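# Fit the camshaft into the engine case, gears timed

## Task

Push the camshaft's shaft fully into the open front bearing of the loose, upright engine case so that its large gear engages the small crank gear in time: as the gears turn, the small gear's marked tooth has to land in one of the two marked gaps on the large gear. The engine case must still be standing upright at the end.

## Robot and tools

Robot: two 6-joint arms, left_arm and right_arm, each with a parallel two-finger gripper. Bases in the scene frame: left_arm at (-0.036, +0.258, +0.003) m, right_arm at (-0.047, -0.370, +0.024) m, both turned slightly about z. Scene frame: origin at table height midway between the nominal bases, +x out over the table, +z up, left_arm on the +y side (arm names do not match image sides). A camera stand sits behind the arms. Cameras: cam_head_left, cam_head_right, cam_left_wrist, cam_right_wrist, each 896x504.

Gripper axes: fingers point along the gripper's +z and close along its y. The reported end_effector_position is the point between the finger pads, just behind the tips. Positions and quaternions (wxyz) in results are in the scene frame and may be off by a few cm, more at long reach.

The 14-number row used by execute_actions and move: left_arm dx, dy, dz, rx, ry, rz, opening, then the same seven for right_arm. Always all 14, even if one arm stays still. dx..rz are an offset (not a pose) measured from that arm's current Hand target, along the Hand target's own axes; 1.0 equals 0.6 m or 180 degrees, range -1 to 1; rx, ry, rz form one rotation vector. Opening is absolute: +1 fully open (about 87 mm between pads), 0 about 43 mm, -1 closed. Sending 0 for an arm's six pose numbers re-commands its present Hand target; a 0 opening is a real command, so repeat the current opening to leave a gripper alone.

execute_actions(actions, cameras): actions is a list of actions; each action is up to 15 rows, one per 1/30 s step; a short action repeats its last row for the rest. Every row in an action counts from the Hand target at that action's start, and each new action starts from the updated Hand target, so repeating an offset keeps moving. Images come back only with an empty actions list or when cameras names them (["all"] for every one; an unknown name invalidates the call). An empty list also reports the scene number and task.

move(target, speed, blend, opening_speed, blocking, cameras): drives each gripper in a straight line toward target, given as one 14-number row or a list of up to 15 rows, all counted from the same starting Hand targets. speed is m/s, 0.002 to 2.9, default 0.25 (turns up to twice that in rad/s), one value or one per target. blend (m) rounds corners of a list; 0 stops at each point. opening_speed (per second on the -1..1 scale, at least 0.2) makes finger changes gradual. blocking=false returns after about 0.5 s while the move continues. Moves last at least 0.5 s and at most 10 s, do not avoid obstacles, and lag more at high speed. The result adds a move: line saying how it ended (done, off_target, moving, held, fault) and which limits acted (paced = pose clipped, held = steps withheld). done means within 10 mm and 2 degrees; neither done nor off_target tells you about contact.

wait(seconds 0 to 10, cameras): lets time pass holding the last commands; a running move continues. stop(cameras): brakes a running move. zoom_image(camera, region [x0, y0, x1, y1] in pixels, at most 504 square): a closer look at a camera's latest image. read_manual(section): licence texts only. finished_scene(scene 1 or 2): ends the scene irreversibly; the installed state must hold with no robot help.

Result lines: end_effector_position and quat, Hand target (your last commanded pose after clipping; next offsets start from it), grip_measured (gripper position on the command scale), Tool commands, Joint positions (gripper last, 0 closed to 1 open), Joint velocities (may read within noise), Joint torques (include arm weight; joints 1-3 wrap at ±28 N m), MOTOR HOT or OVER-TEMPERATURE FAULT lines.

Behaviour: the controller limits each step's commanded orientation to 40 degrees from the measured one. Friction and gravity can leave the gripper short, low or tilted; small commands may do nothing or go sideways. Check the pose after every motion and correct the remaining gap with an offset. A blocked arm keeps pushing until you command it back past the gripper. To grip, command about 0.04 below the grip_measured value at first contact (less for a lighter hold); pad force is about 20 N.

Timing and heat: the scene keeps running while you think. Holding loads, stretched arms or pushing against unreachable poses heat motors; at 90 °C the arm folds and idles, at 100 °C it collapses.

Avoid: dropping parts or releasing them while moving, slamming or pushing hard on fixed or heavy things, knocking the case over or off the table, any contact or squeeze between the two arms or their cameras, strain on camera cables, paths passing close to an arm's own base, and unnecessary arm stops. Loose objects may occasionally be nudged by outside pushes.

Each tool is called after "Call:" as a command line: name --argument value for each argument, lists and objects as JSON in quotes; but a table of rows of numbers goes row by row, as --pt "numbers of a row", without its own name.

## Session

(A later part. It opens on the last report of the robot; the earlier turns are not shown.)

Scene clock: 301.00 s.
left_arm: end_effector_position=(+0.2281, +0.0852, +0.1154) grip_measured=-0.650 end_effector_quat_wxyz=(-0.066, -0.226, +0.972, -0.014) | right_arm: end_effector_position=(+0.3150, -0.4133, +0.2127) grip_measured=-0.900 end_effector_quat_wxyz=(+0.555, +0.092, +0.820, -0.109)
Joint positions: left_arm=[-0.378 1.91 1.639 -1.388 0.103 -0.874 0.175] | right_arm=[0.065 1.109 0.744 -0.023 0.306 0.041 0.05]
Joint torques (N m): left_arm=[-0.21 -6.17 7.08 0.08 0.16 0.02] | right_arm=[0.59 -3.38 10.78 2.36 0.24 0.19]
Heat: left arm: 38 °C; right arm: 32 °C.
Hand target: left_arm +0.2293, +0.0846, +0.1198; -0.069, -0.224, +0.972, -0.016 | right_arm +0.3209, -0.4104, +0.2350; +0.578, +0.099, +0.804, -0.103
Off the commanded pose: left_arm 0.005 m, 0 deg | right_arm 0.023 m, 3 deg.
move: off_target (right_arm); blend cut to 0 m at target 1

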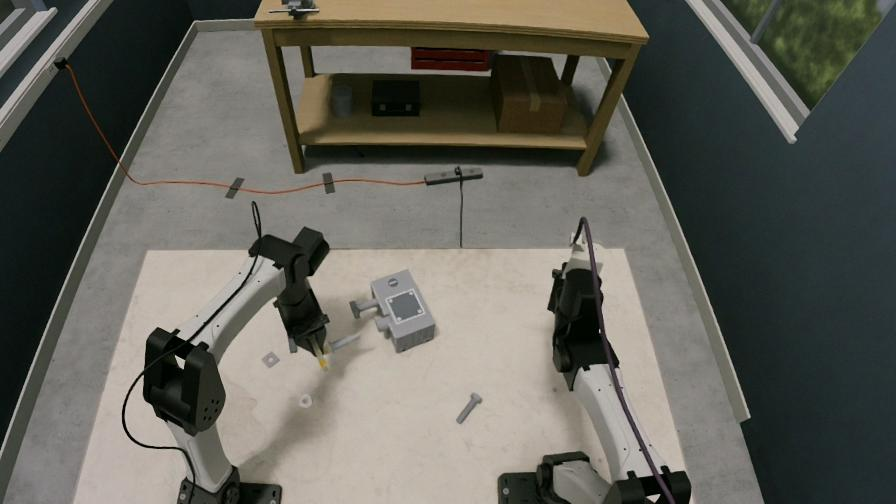

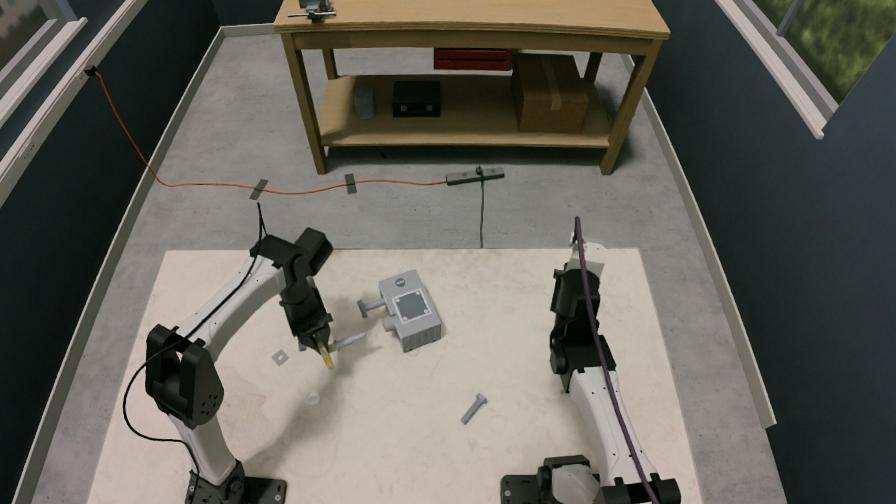

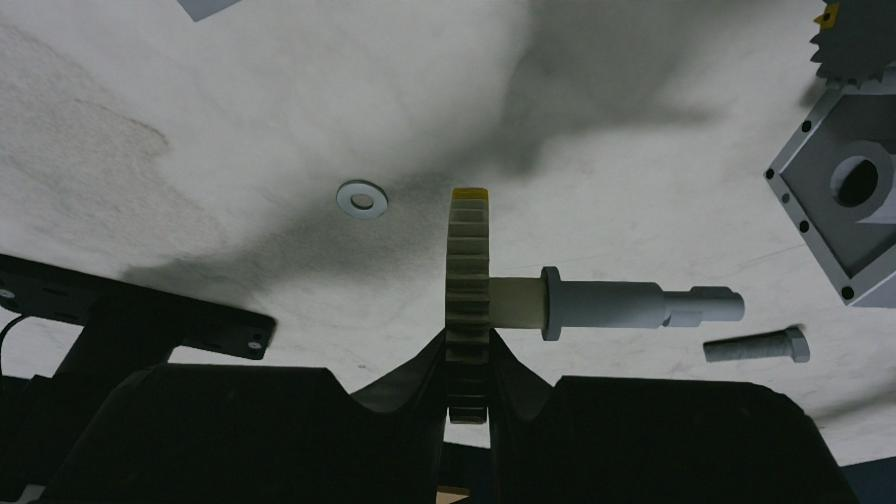

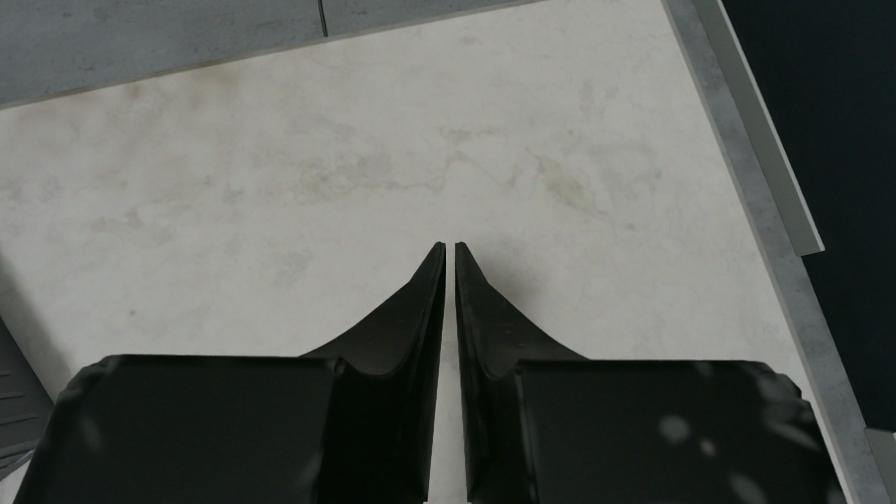

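Call:
move --target '[-0.0148,-0.060,0.092,0,-0.0333,0,-0.95,0,0,0,0,0,0,-0.9]' --cameras '["all"]' --speed 0.1

Call:
zoom_image --camera "cam_left_wrist" --region '[640, 0, 896, 320]'

Call:
zoom_image --camera "cam_head_left" --region '[290, 250, 460, 380]'

Call:
zoom_image --camera "cam_head_right" --region '[290, 250, 460, 380]'

Scene clock: 368.47 s.
left_arm: end_effector_position=(+0.2427, +0.0560, +0.0666) grip_measured=-0.650 end_effector_quat_wxyz=(-0.024, -0.224, +0.974, -0.002) | right_arm: end_effector_position=(+0.3150, -0.4133, +0.2127) grip_measured=-0.900 end_effector_quat_wxyz=(+0.555, +0.092, +0.820, -0.109)
Joint positions: left_arm=[-0.467 1.984 1.568 -1.188 0.035 -0.961 0.175] | right_arm=[0.065 1.109 0.744 -0.023 0.306 0.041 0.05]
Joint torques (N m): left_arm=[-0.85 -6.8 4.97 0.58 -0.01 -0.09] | right_arm=[0.66 -3.37 10.69 2.35 0.24 0.23]
Heat: left arm: 30 °C; right arm: 33 °C.
Hand target: left_arm +0.2460, +0.0527, +0.0640; -0.018, -0.224, +0.974, -0.004 | right_arm +0.3209, -0.4104, +0.2350; +0.578, +0.099, +0.804, -0.103
Off the commanded pose: left_arm 0.005 m, 1 deg | right_arm 0.023 m, 3 deg.
move: off_target (right_arm)

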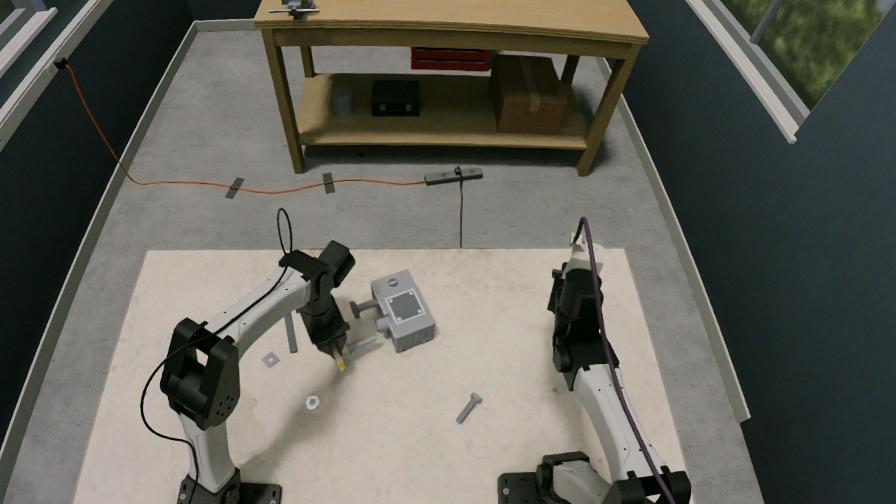

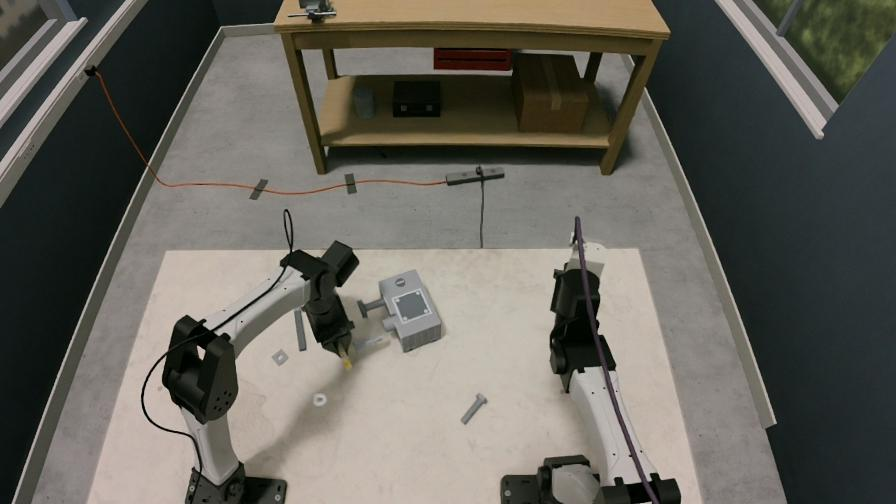

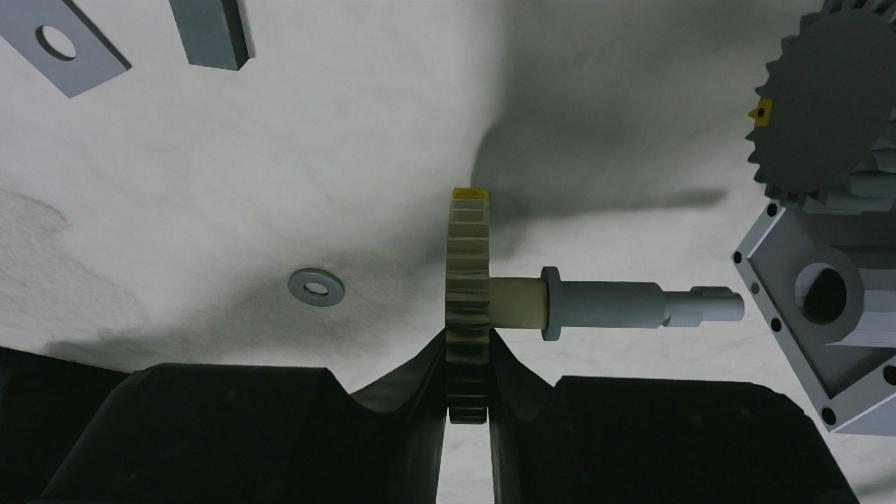

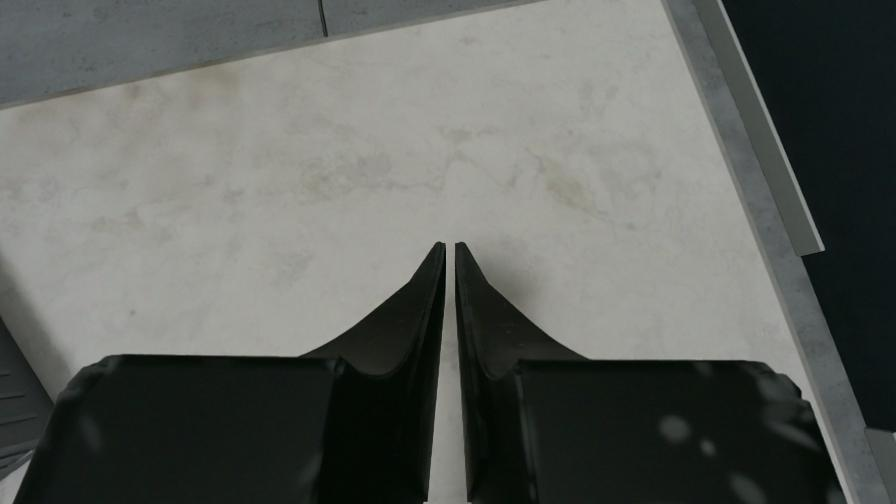

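Scaled by 1.575 from the camera's 896x504 image, which has a finer 1280x720 frame.

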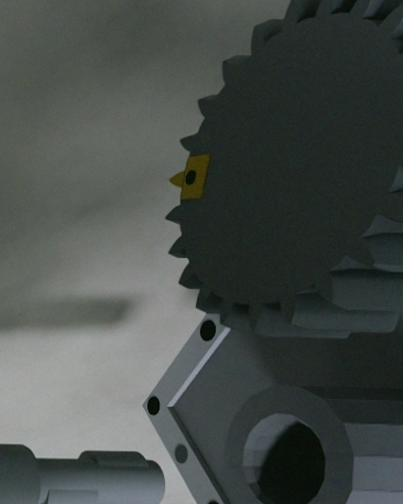

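Scaled by 2.965 from the camera's 896x504 image, which has a finer 1280x720 frame.

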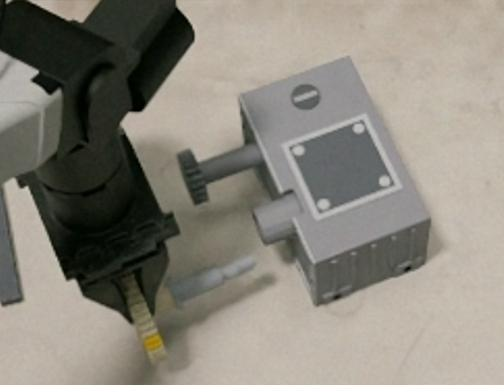

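Scaled by 2.965 from the camera's 896x504 image, which has a finer 1280x720 frame.

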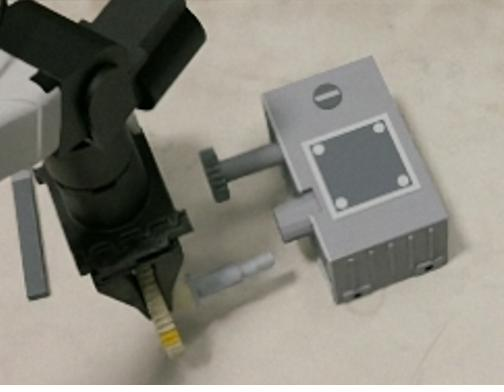

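Call:
move --target '[-0.0258,0,-0.0163,0,0.005,0,-0.95,0,0,0,0,0,0,-0.9]' --cameras '["all"]' --speed 0.1

Call:
zoom_image --camera "cam_left_wrist" --region '[640, 0, 896, 400]'

Call:
zoom_image --camera "cam_head_left" --region '[330, 290, 420, 380]'

Call:
zoom_image --camera "cam_head_right" --region '[330, 290, 420, 380]'

Scene clock: 429.23 s.
left_arm: end_effector_position=(+0.2578, +0.0605, +0.0696) grip_measured=-0.650 end_effector_quat_wxyz=(-0.023, -0.225, +0.974, -0.004) | right_arm: end_effector_position=(+0.3150, -0.4133, +0.2127) grip_measured=-0.900 end_effector_quat_wxyz=(+0.555, +0.092, +0.820, -0.109)
Joint positions: left_arm=[-0.437 2.02 1.632 -1.213 0.035 -0.935 0.175] | right_arm=[0.065 1.109 0.744 -0.023 0.306 0.041 0.05]
Joint torques (N m): left_arm=[-0.12 -6.87 7.12 0.21 0.12 0.05] | right_arm=[0.61 -3.37 10.74 2.35 0.24 0.22]
Heat: left arm: 29 °C; right arm: 34 °C.
Hand target: left_arm +0.2601, +0.0596, +0.0732; -0.026, -0.224, +0.974, -0.006 | right_arm +0.3209, -0.4104, +0.2350; +0.578, +0.099, +0.804, -0.103
Off the commanded pose: left_arm 0.004 m, 0 deg | right_arm 0.023 m, 3 deg.
move: off_target (right_arm)

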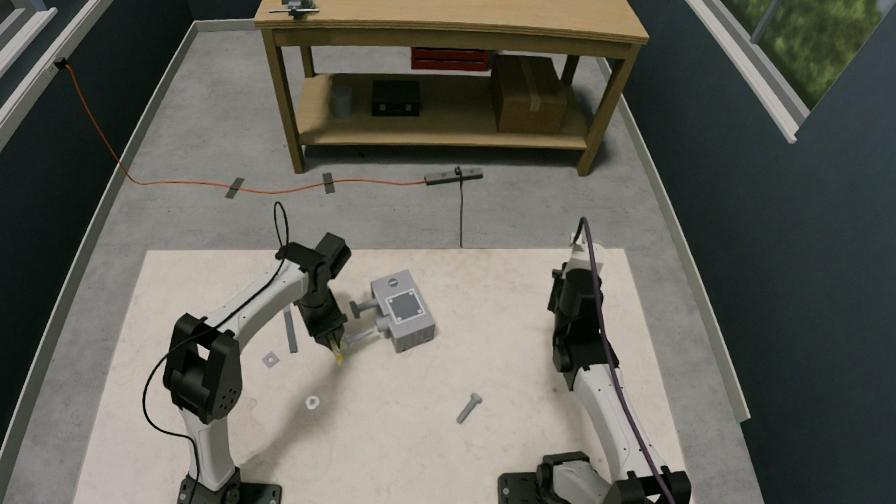

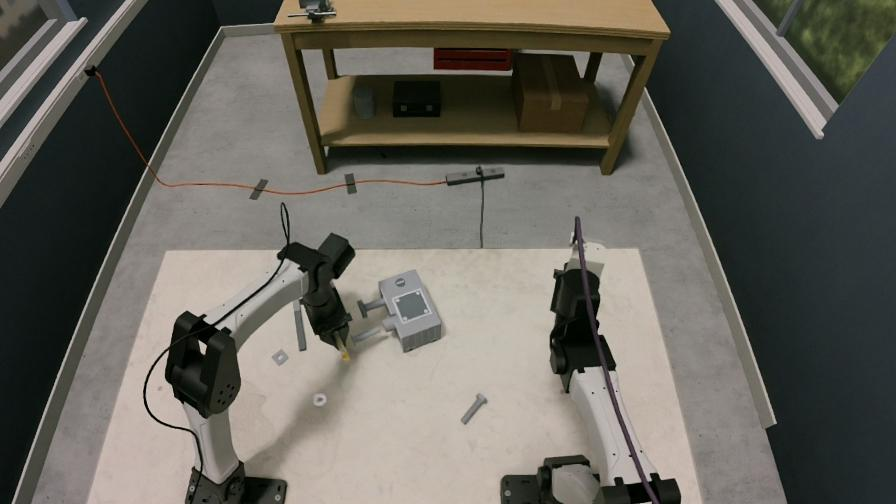

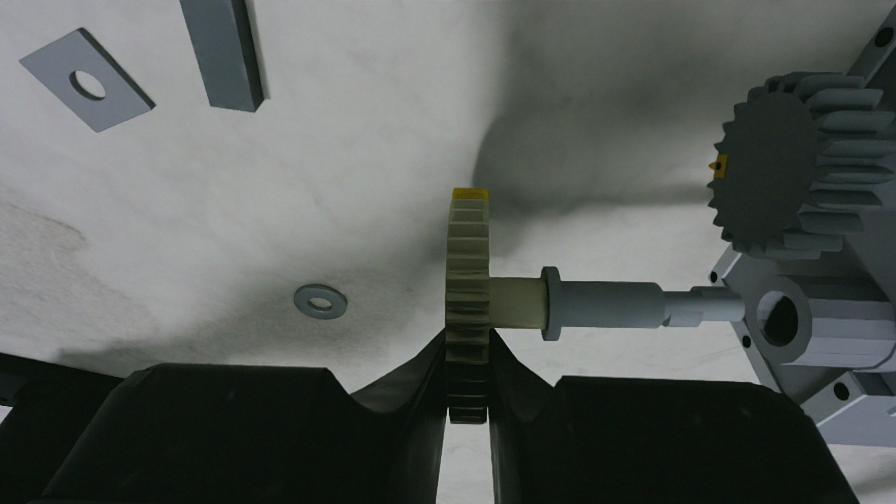

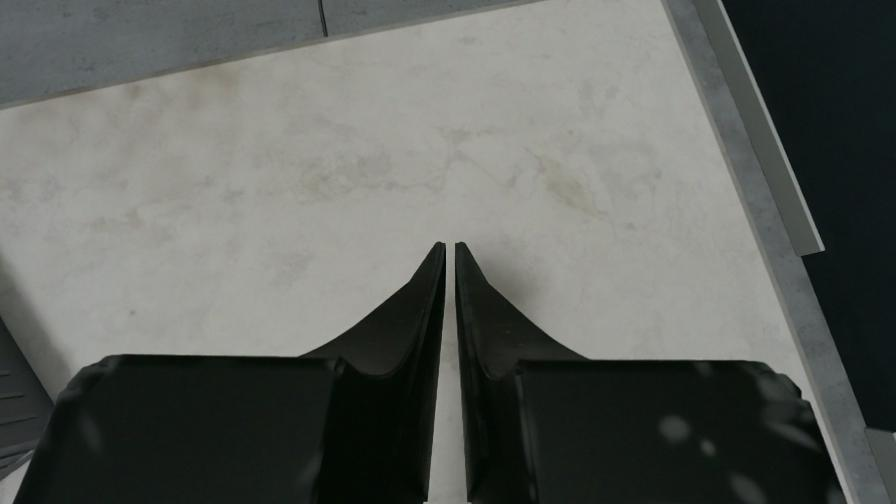

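Scaled by 1.260 from the camera's 896x504 image, which has a finer 1280x720 frame.

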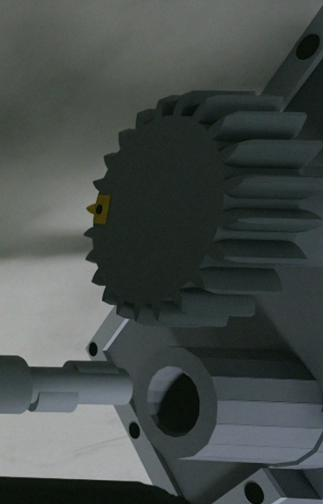

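Scaled by 5.600 from the camera's 896x504 image, which has a finer 1280x720 frame.

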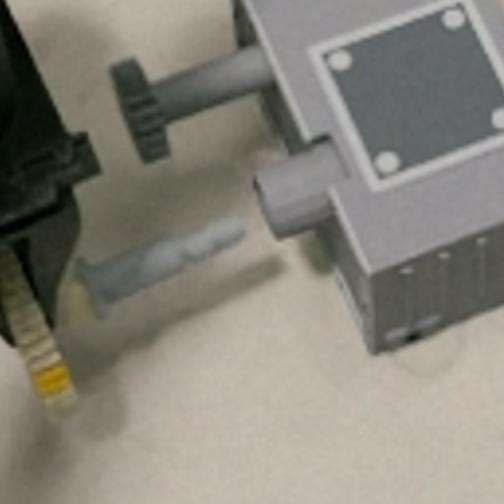

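Scaled by 5.600 from the camera's 896x504 image, which has a finer 1280x720 frame.

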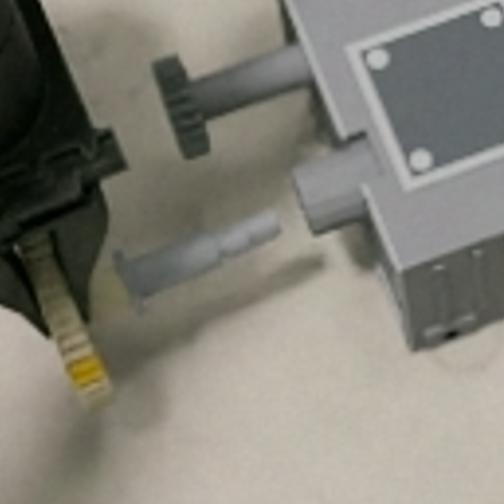

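Call:
zoom_image --camera "cam_left_wrist" --region '[736, 250, 896, 400]'

Call:
zoom_image --camera "cam_left_wrist" --region '[480, 250, 760, 360]'

Scaled by 3.150 from the camera's 896x504 image, which has a finer 1280x720 frame.

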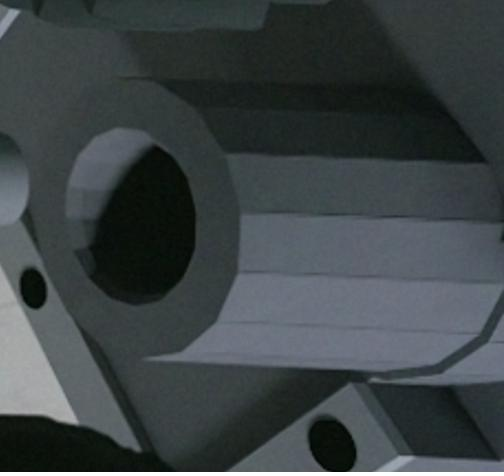

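Scaled by 1.800 from the camera's 896x504 image, which has a finer 1280x720 frame.

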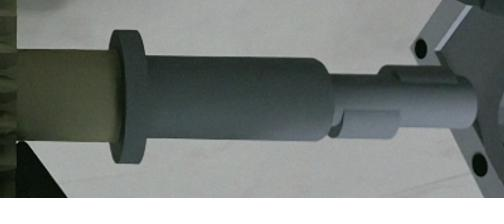

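Call:
move --target '[-0.005,0,-0.0095,0,0,0.0115,-0.95,0,0,0,0,0,0,-0.9]' --cameras '["cam_head_left","cam_head_right","cam_left_wrist"]' --speed 0.08

Call:
zoom_image --camera "cam_left_wrist" --region '[640, 220, 896, 400]'

Call:
zoom_image --camera "cam_head_left" --region '[330, 290, 420, 380]'

Call:
zoom_image --camera "cam_head_right" --region '[330, 290, 420, 380]'

Scene clock: 470.33 s.
left_arm: end_effector_position=(+0.2600, +0.0605, +0.0752) grip_measured=-0.650 end_effector_quat_wxyz=(-0.023, -0.206, +0.978, -0.004) | right_arm: end_effector_position=(+0.3150, -0.4133, +0.2127) grip_measured=-0.900 end_effector_quat_wxyz=(+0.555, +0.092, +0.820, -0.109)
Joint positions: left_arm=[-0.437 2.029 1.669 -1.24 0.035 -0.895 0.175] | right_arm=[0.065 1.109 0.744 -0.023 0.306 0.041 0.05]
Joint torques (N m): left_arm=[0.27 -6.91 7.2 0.22 0.13 0.07] | right_arm=[0.58 -3.38 10.76 2.36 0.25 0.2]
Heat: left arm: 30 °C; right arm: 35 °C.
Hand target: left_arm +0.2632, +0.0610, +0.0788; -0.025, -0.207, +0.978, -0.007 | right_arm +0.3209, -0.4104, +0.2350; +0.578, +0.099, +0.804, -0.103
Off the commanded pose: left_arm 0.005 m, 0 deg | right_arm 0.023 m, 3 deg.
move: off_target (right_arm)
Images, in order (width x height): cam_head_left 896x504, cam_head_right 896x504, cam_left_wrist 896x504.

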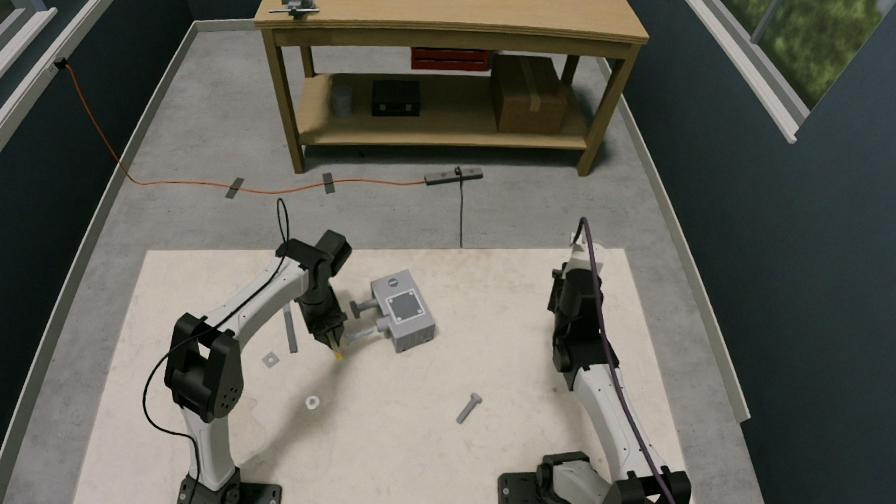

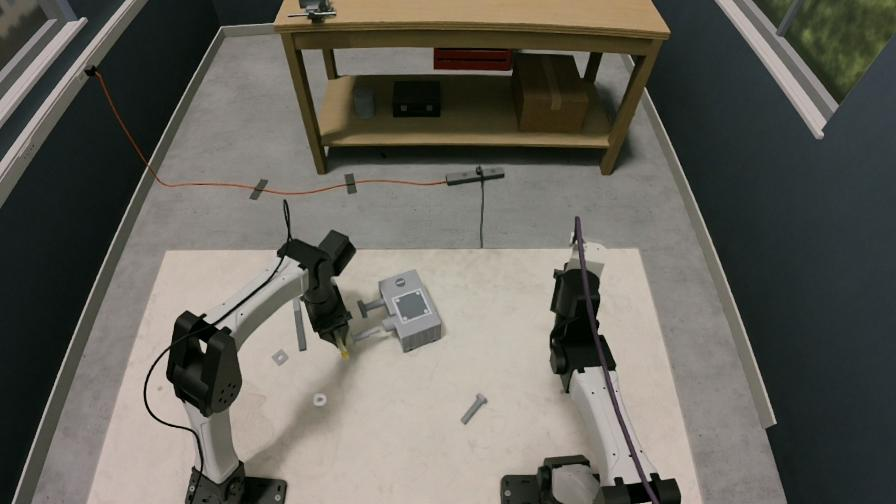

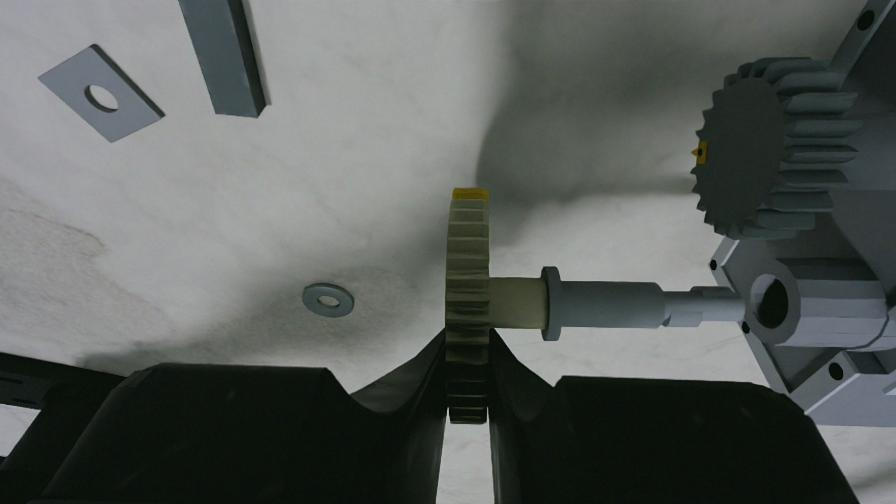

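Scaled by 1.969 from the camera's 896x504 image, which has a finer 1280x720 frame.

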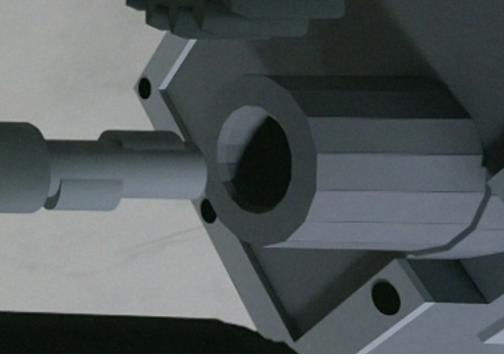

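Scaled by 5.600 from the camera's 896x504 image, which has a finer 1280x720 frame.

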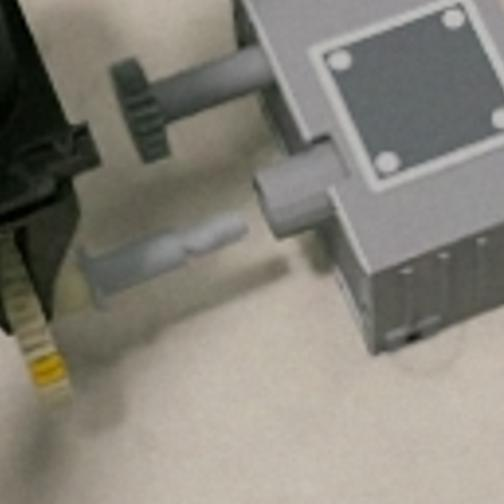

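Scaled by 5.600 from the camera's 896x504 image, which has a finer 1280x720 frame.

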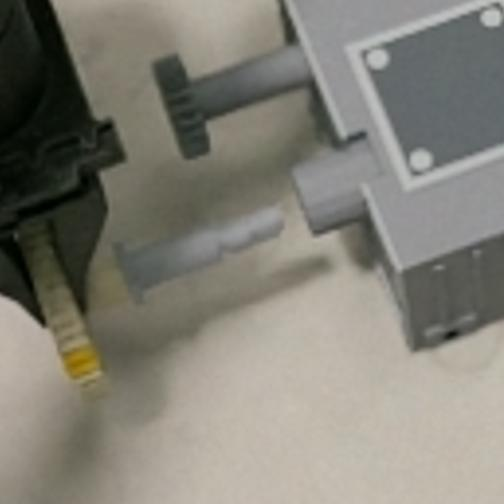

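Call:
move --target '[-0.005,-0.010,0,0,0,0,-0.95,0,0,0,0,0,0,-0.9]' --cameras '["cam_head_left","cam_head_right","cam_left_wrist"]' --speed 0.06

Call:
zoom_image --camera "cam_left_wrist" --region '[640, 220, 896, 400]'

Call:
zoom_image --camera "cam_head_left" --region '[330, 290, 420, 380]'

Call:
zoom_image --camera "cam_head_right" --region '[330, 290, 420, 380]'

Scene clock: 492.53 s.
left_arm: end_effector_position=(+0.2657, +0.0575, +0.0749) grip_measured=-0.650 end_effector_quat_wxyz=(-0.023, -0.205, +0.978, -0.004) | right_arm: end_effector_position=(+0.3150, -0.4133, +0.2127) grip_measured=-0.900 end_effector_quat_wxyz=(+0.555, +0.092, +0.820, -0.109)
Joint positions: left_arm=[-0.437 2.057 1.708 -1.252 0.035 -0.894 0.175] | right_arm=[0.065 1.109 0.744 -0.023 0.306 0.041 0.05]
Joint torques (N m): left_arm=[-0.03 -7.09 7.23 0.23 0.13 0.01] | right_arm=[0.62 -3.34 10.73 2.36 0.23 0.21]
Heat: left arm: 30 °C; right arm: 35 °C.
Hand target: left_arm +0.2682, +0.0568, +0.0785; -0.026, -0.207, +0.978, -0.007 | right_arm +0.3209, -0.4104, +0.2350; +0.578, +0.099, +0.804, -0.103
Off the commanded pose: left_arm 0.005 m, 0 deg | right_arm 0.023 m, 3 deg.
move: off_target (right_arm)
Images, in order (width x height): cam_head_left 896x504, cam_head_right 896x504, cam_left_wrist 896x504.

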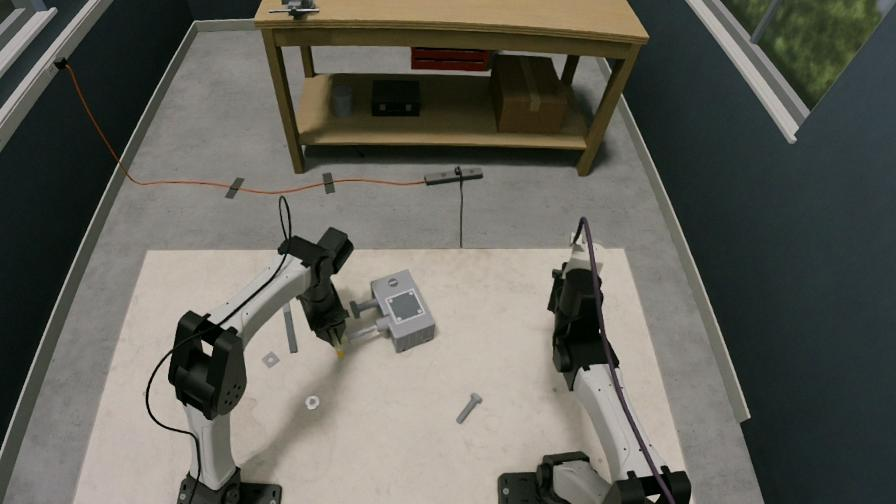

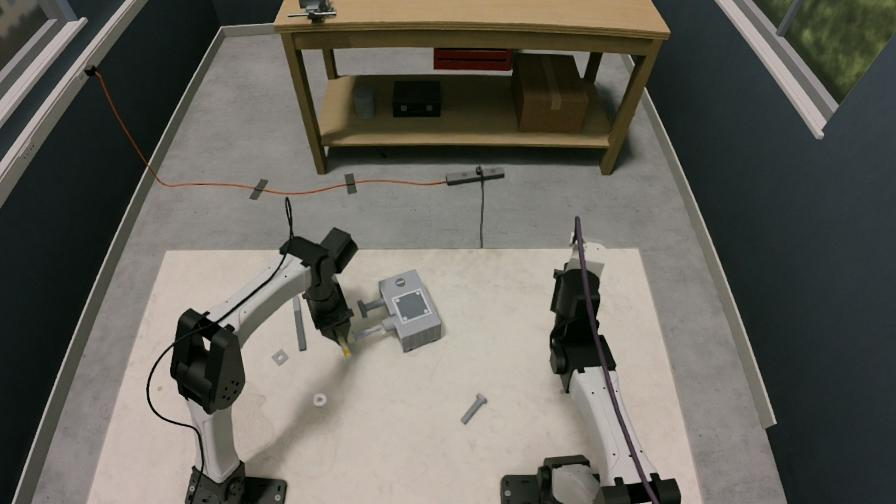

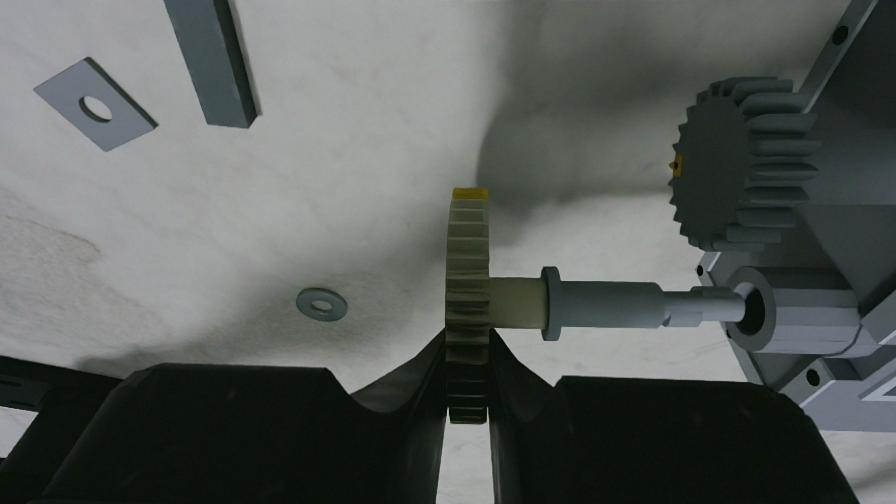

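Scaled by 1.969 from the camera's 896x504 image, which has a finer 1280x720 frame.

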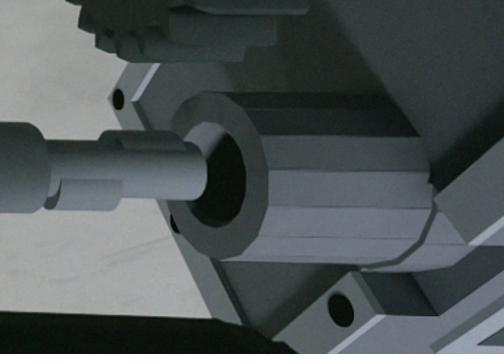

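Scaled by 5.600 from the camera's 896x504 image, which has a finer 1280x720 frame.

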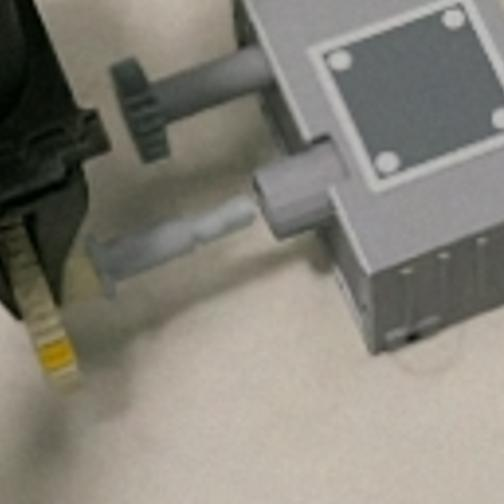

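Scaled by 5.600 from the camera's 896x504 image, which has a finer 1280x720 frame.

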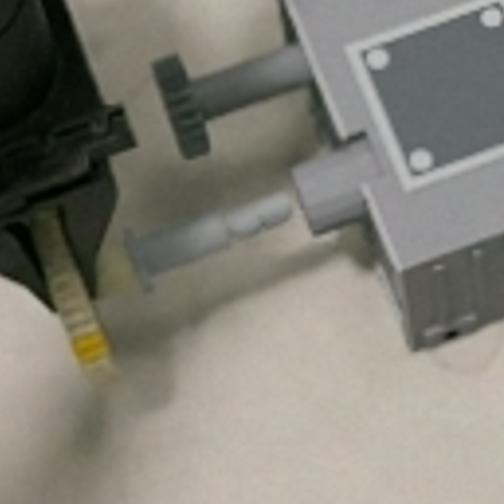

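Call:
move --target '[0.001,-0.035,0,0,0,0,-0.95,0,0,0,0,0,0,-0.9]' --cameras '["cam_head_left","cam_head_right","cam_left_wrist"]' --speed 0.05

Call:
zoom_image --camera "cam_left_wrist" --region '[600, 220, 856, 400]'

Call:
zoom_image --camera "cam_head_left" --region '[330, 290, 420, 380]'

Call:
zoom_image --camera "cam_head_right" --region '[330, 290, 420, 380]'

Scene clock: 508.37 s.
left_arm: end_effector_position=(+0.2695, +0.0522, +0.0750) grip_measured=-0.650 end_effector_quat_wxyz=(-0.034, -0.208, +0.977, +0.015) | right_arm: end_effector_position=(+0.3150, -0.4133, +0.2127) grip_measured=-0.900 end_effector_quat_wxyz=(+0.555, +0.092, +0.820, -0.109)
Joint positions: left_arm=[-0.45 2.123 1.805 -1.325 0.021 -0.912 0.175] | right_arm=[0.065 1.109 0.744 -0.023 0.306 0.041 0.05]
Joint torques (N m): left_arm=[-1.55 -7.51 7.58 0.53 0.29 -0.1] | right_arm=[0.61 -3.41 10.76 2.35 0.22 0.21]
Heat: left arm: 31 °C; right arm: 35 °C.
Hand target: left_arm +0.2762, +0.0373, +0.0787; -0.025, -0.207, +0.978, -0.007 | right_arm +0.3209, -0.4104, +0.2350; +0.578, +0.099, +0.804, -0.103
Off the commanded pose: left_arm 0.017 m, 3 deg | right_arm 0.023 m, 3 deg.
move: off_target (left_arm, right_arm)
Images, in order (width x height): cam_head_left 896x504, cam_head_right 896x504, cam_left_wrist 896x504.

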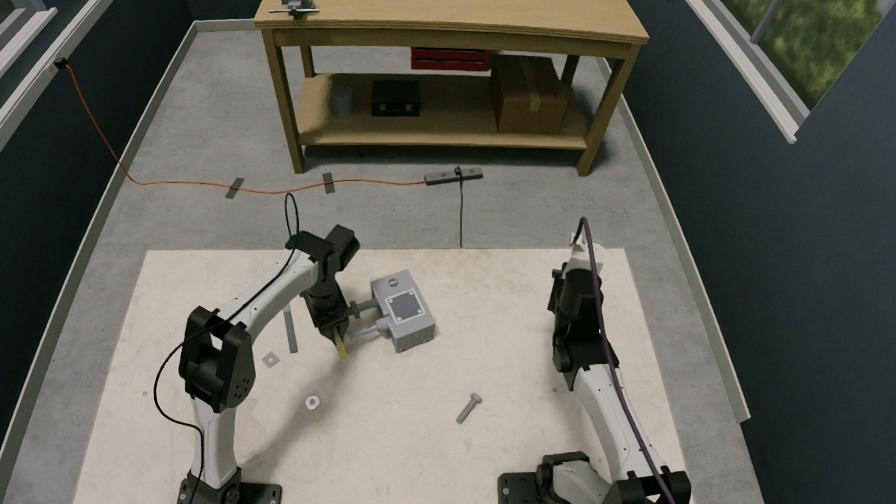

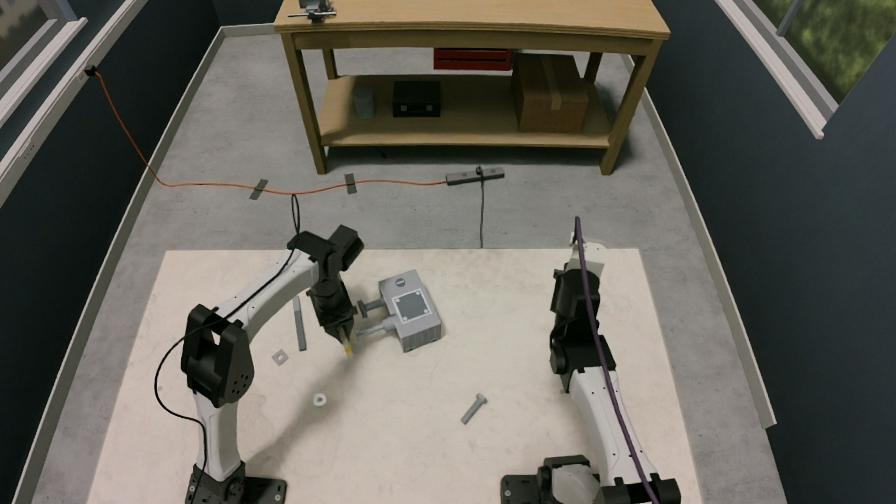

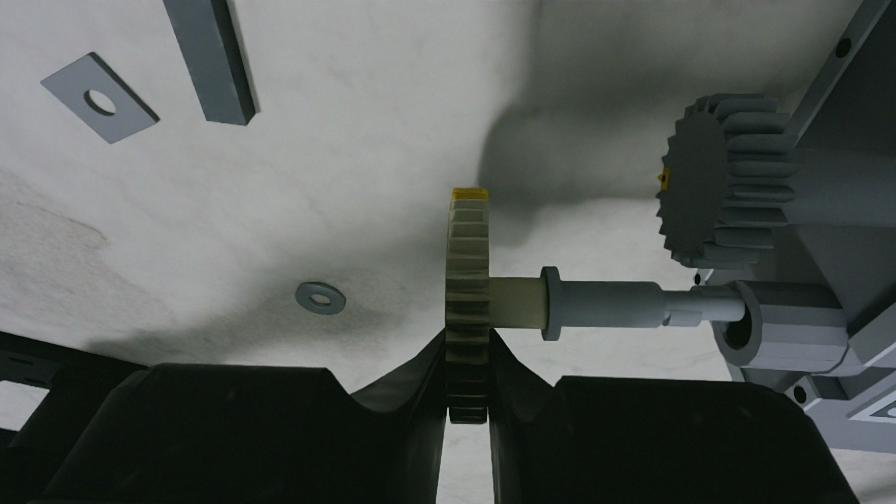

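Scaled by 1.969 from the camera's 896x504 image, which has a finer 1280x720 frame.

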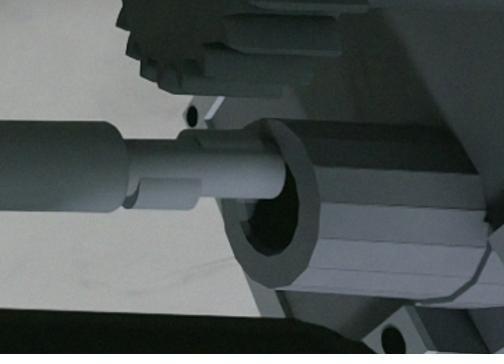

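Scaled by 5.600 from the camera's 896x504 image, which has a finer 1280x720 frame.

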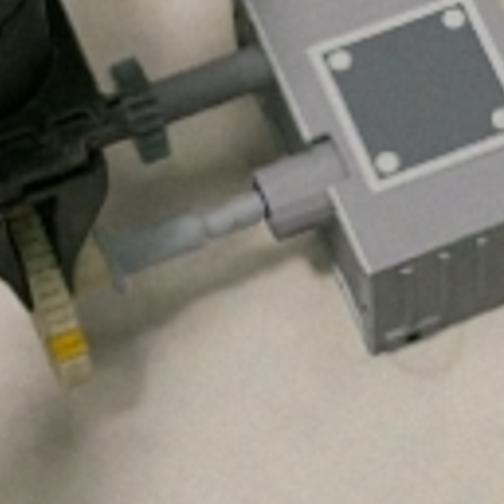

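Scaled by 5.600 from the camera's 896x504 image, which has a finer 1280x720 frame.

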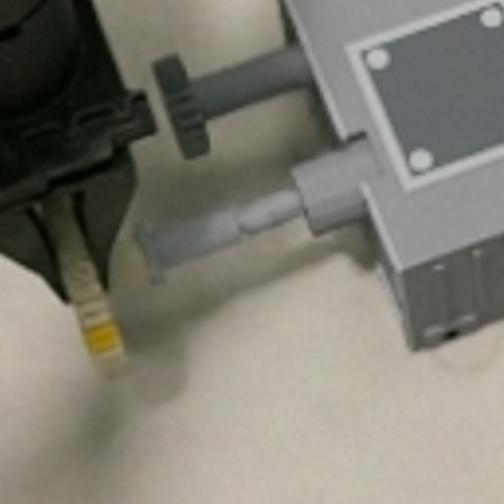

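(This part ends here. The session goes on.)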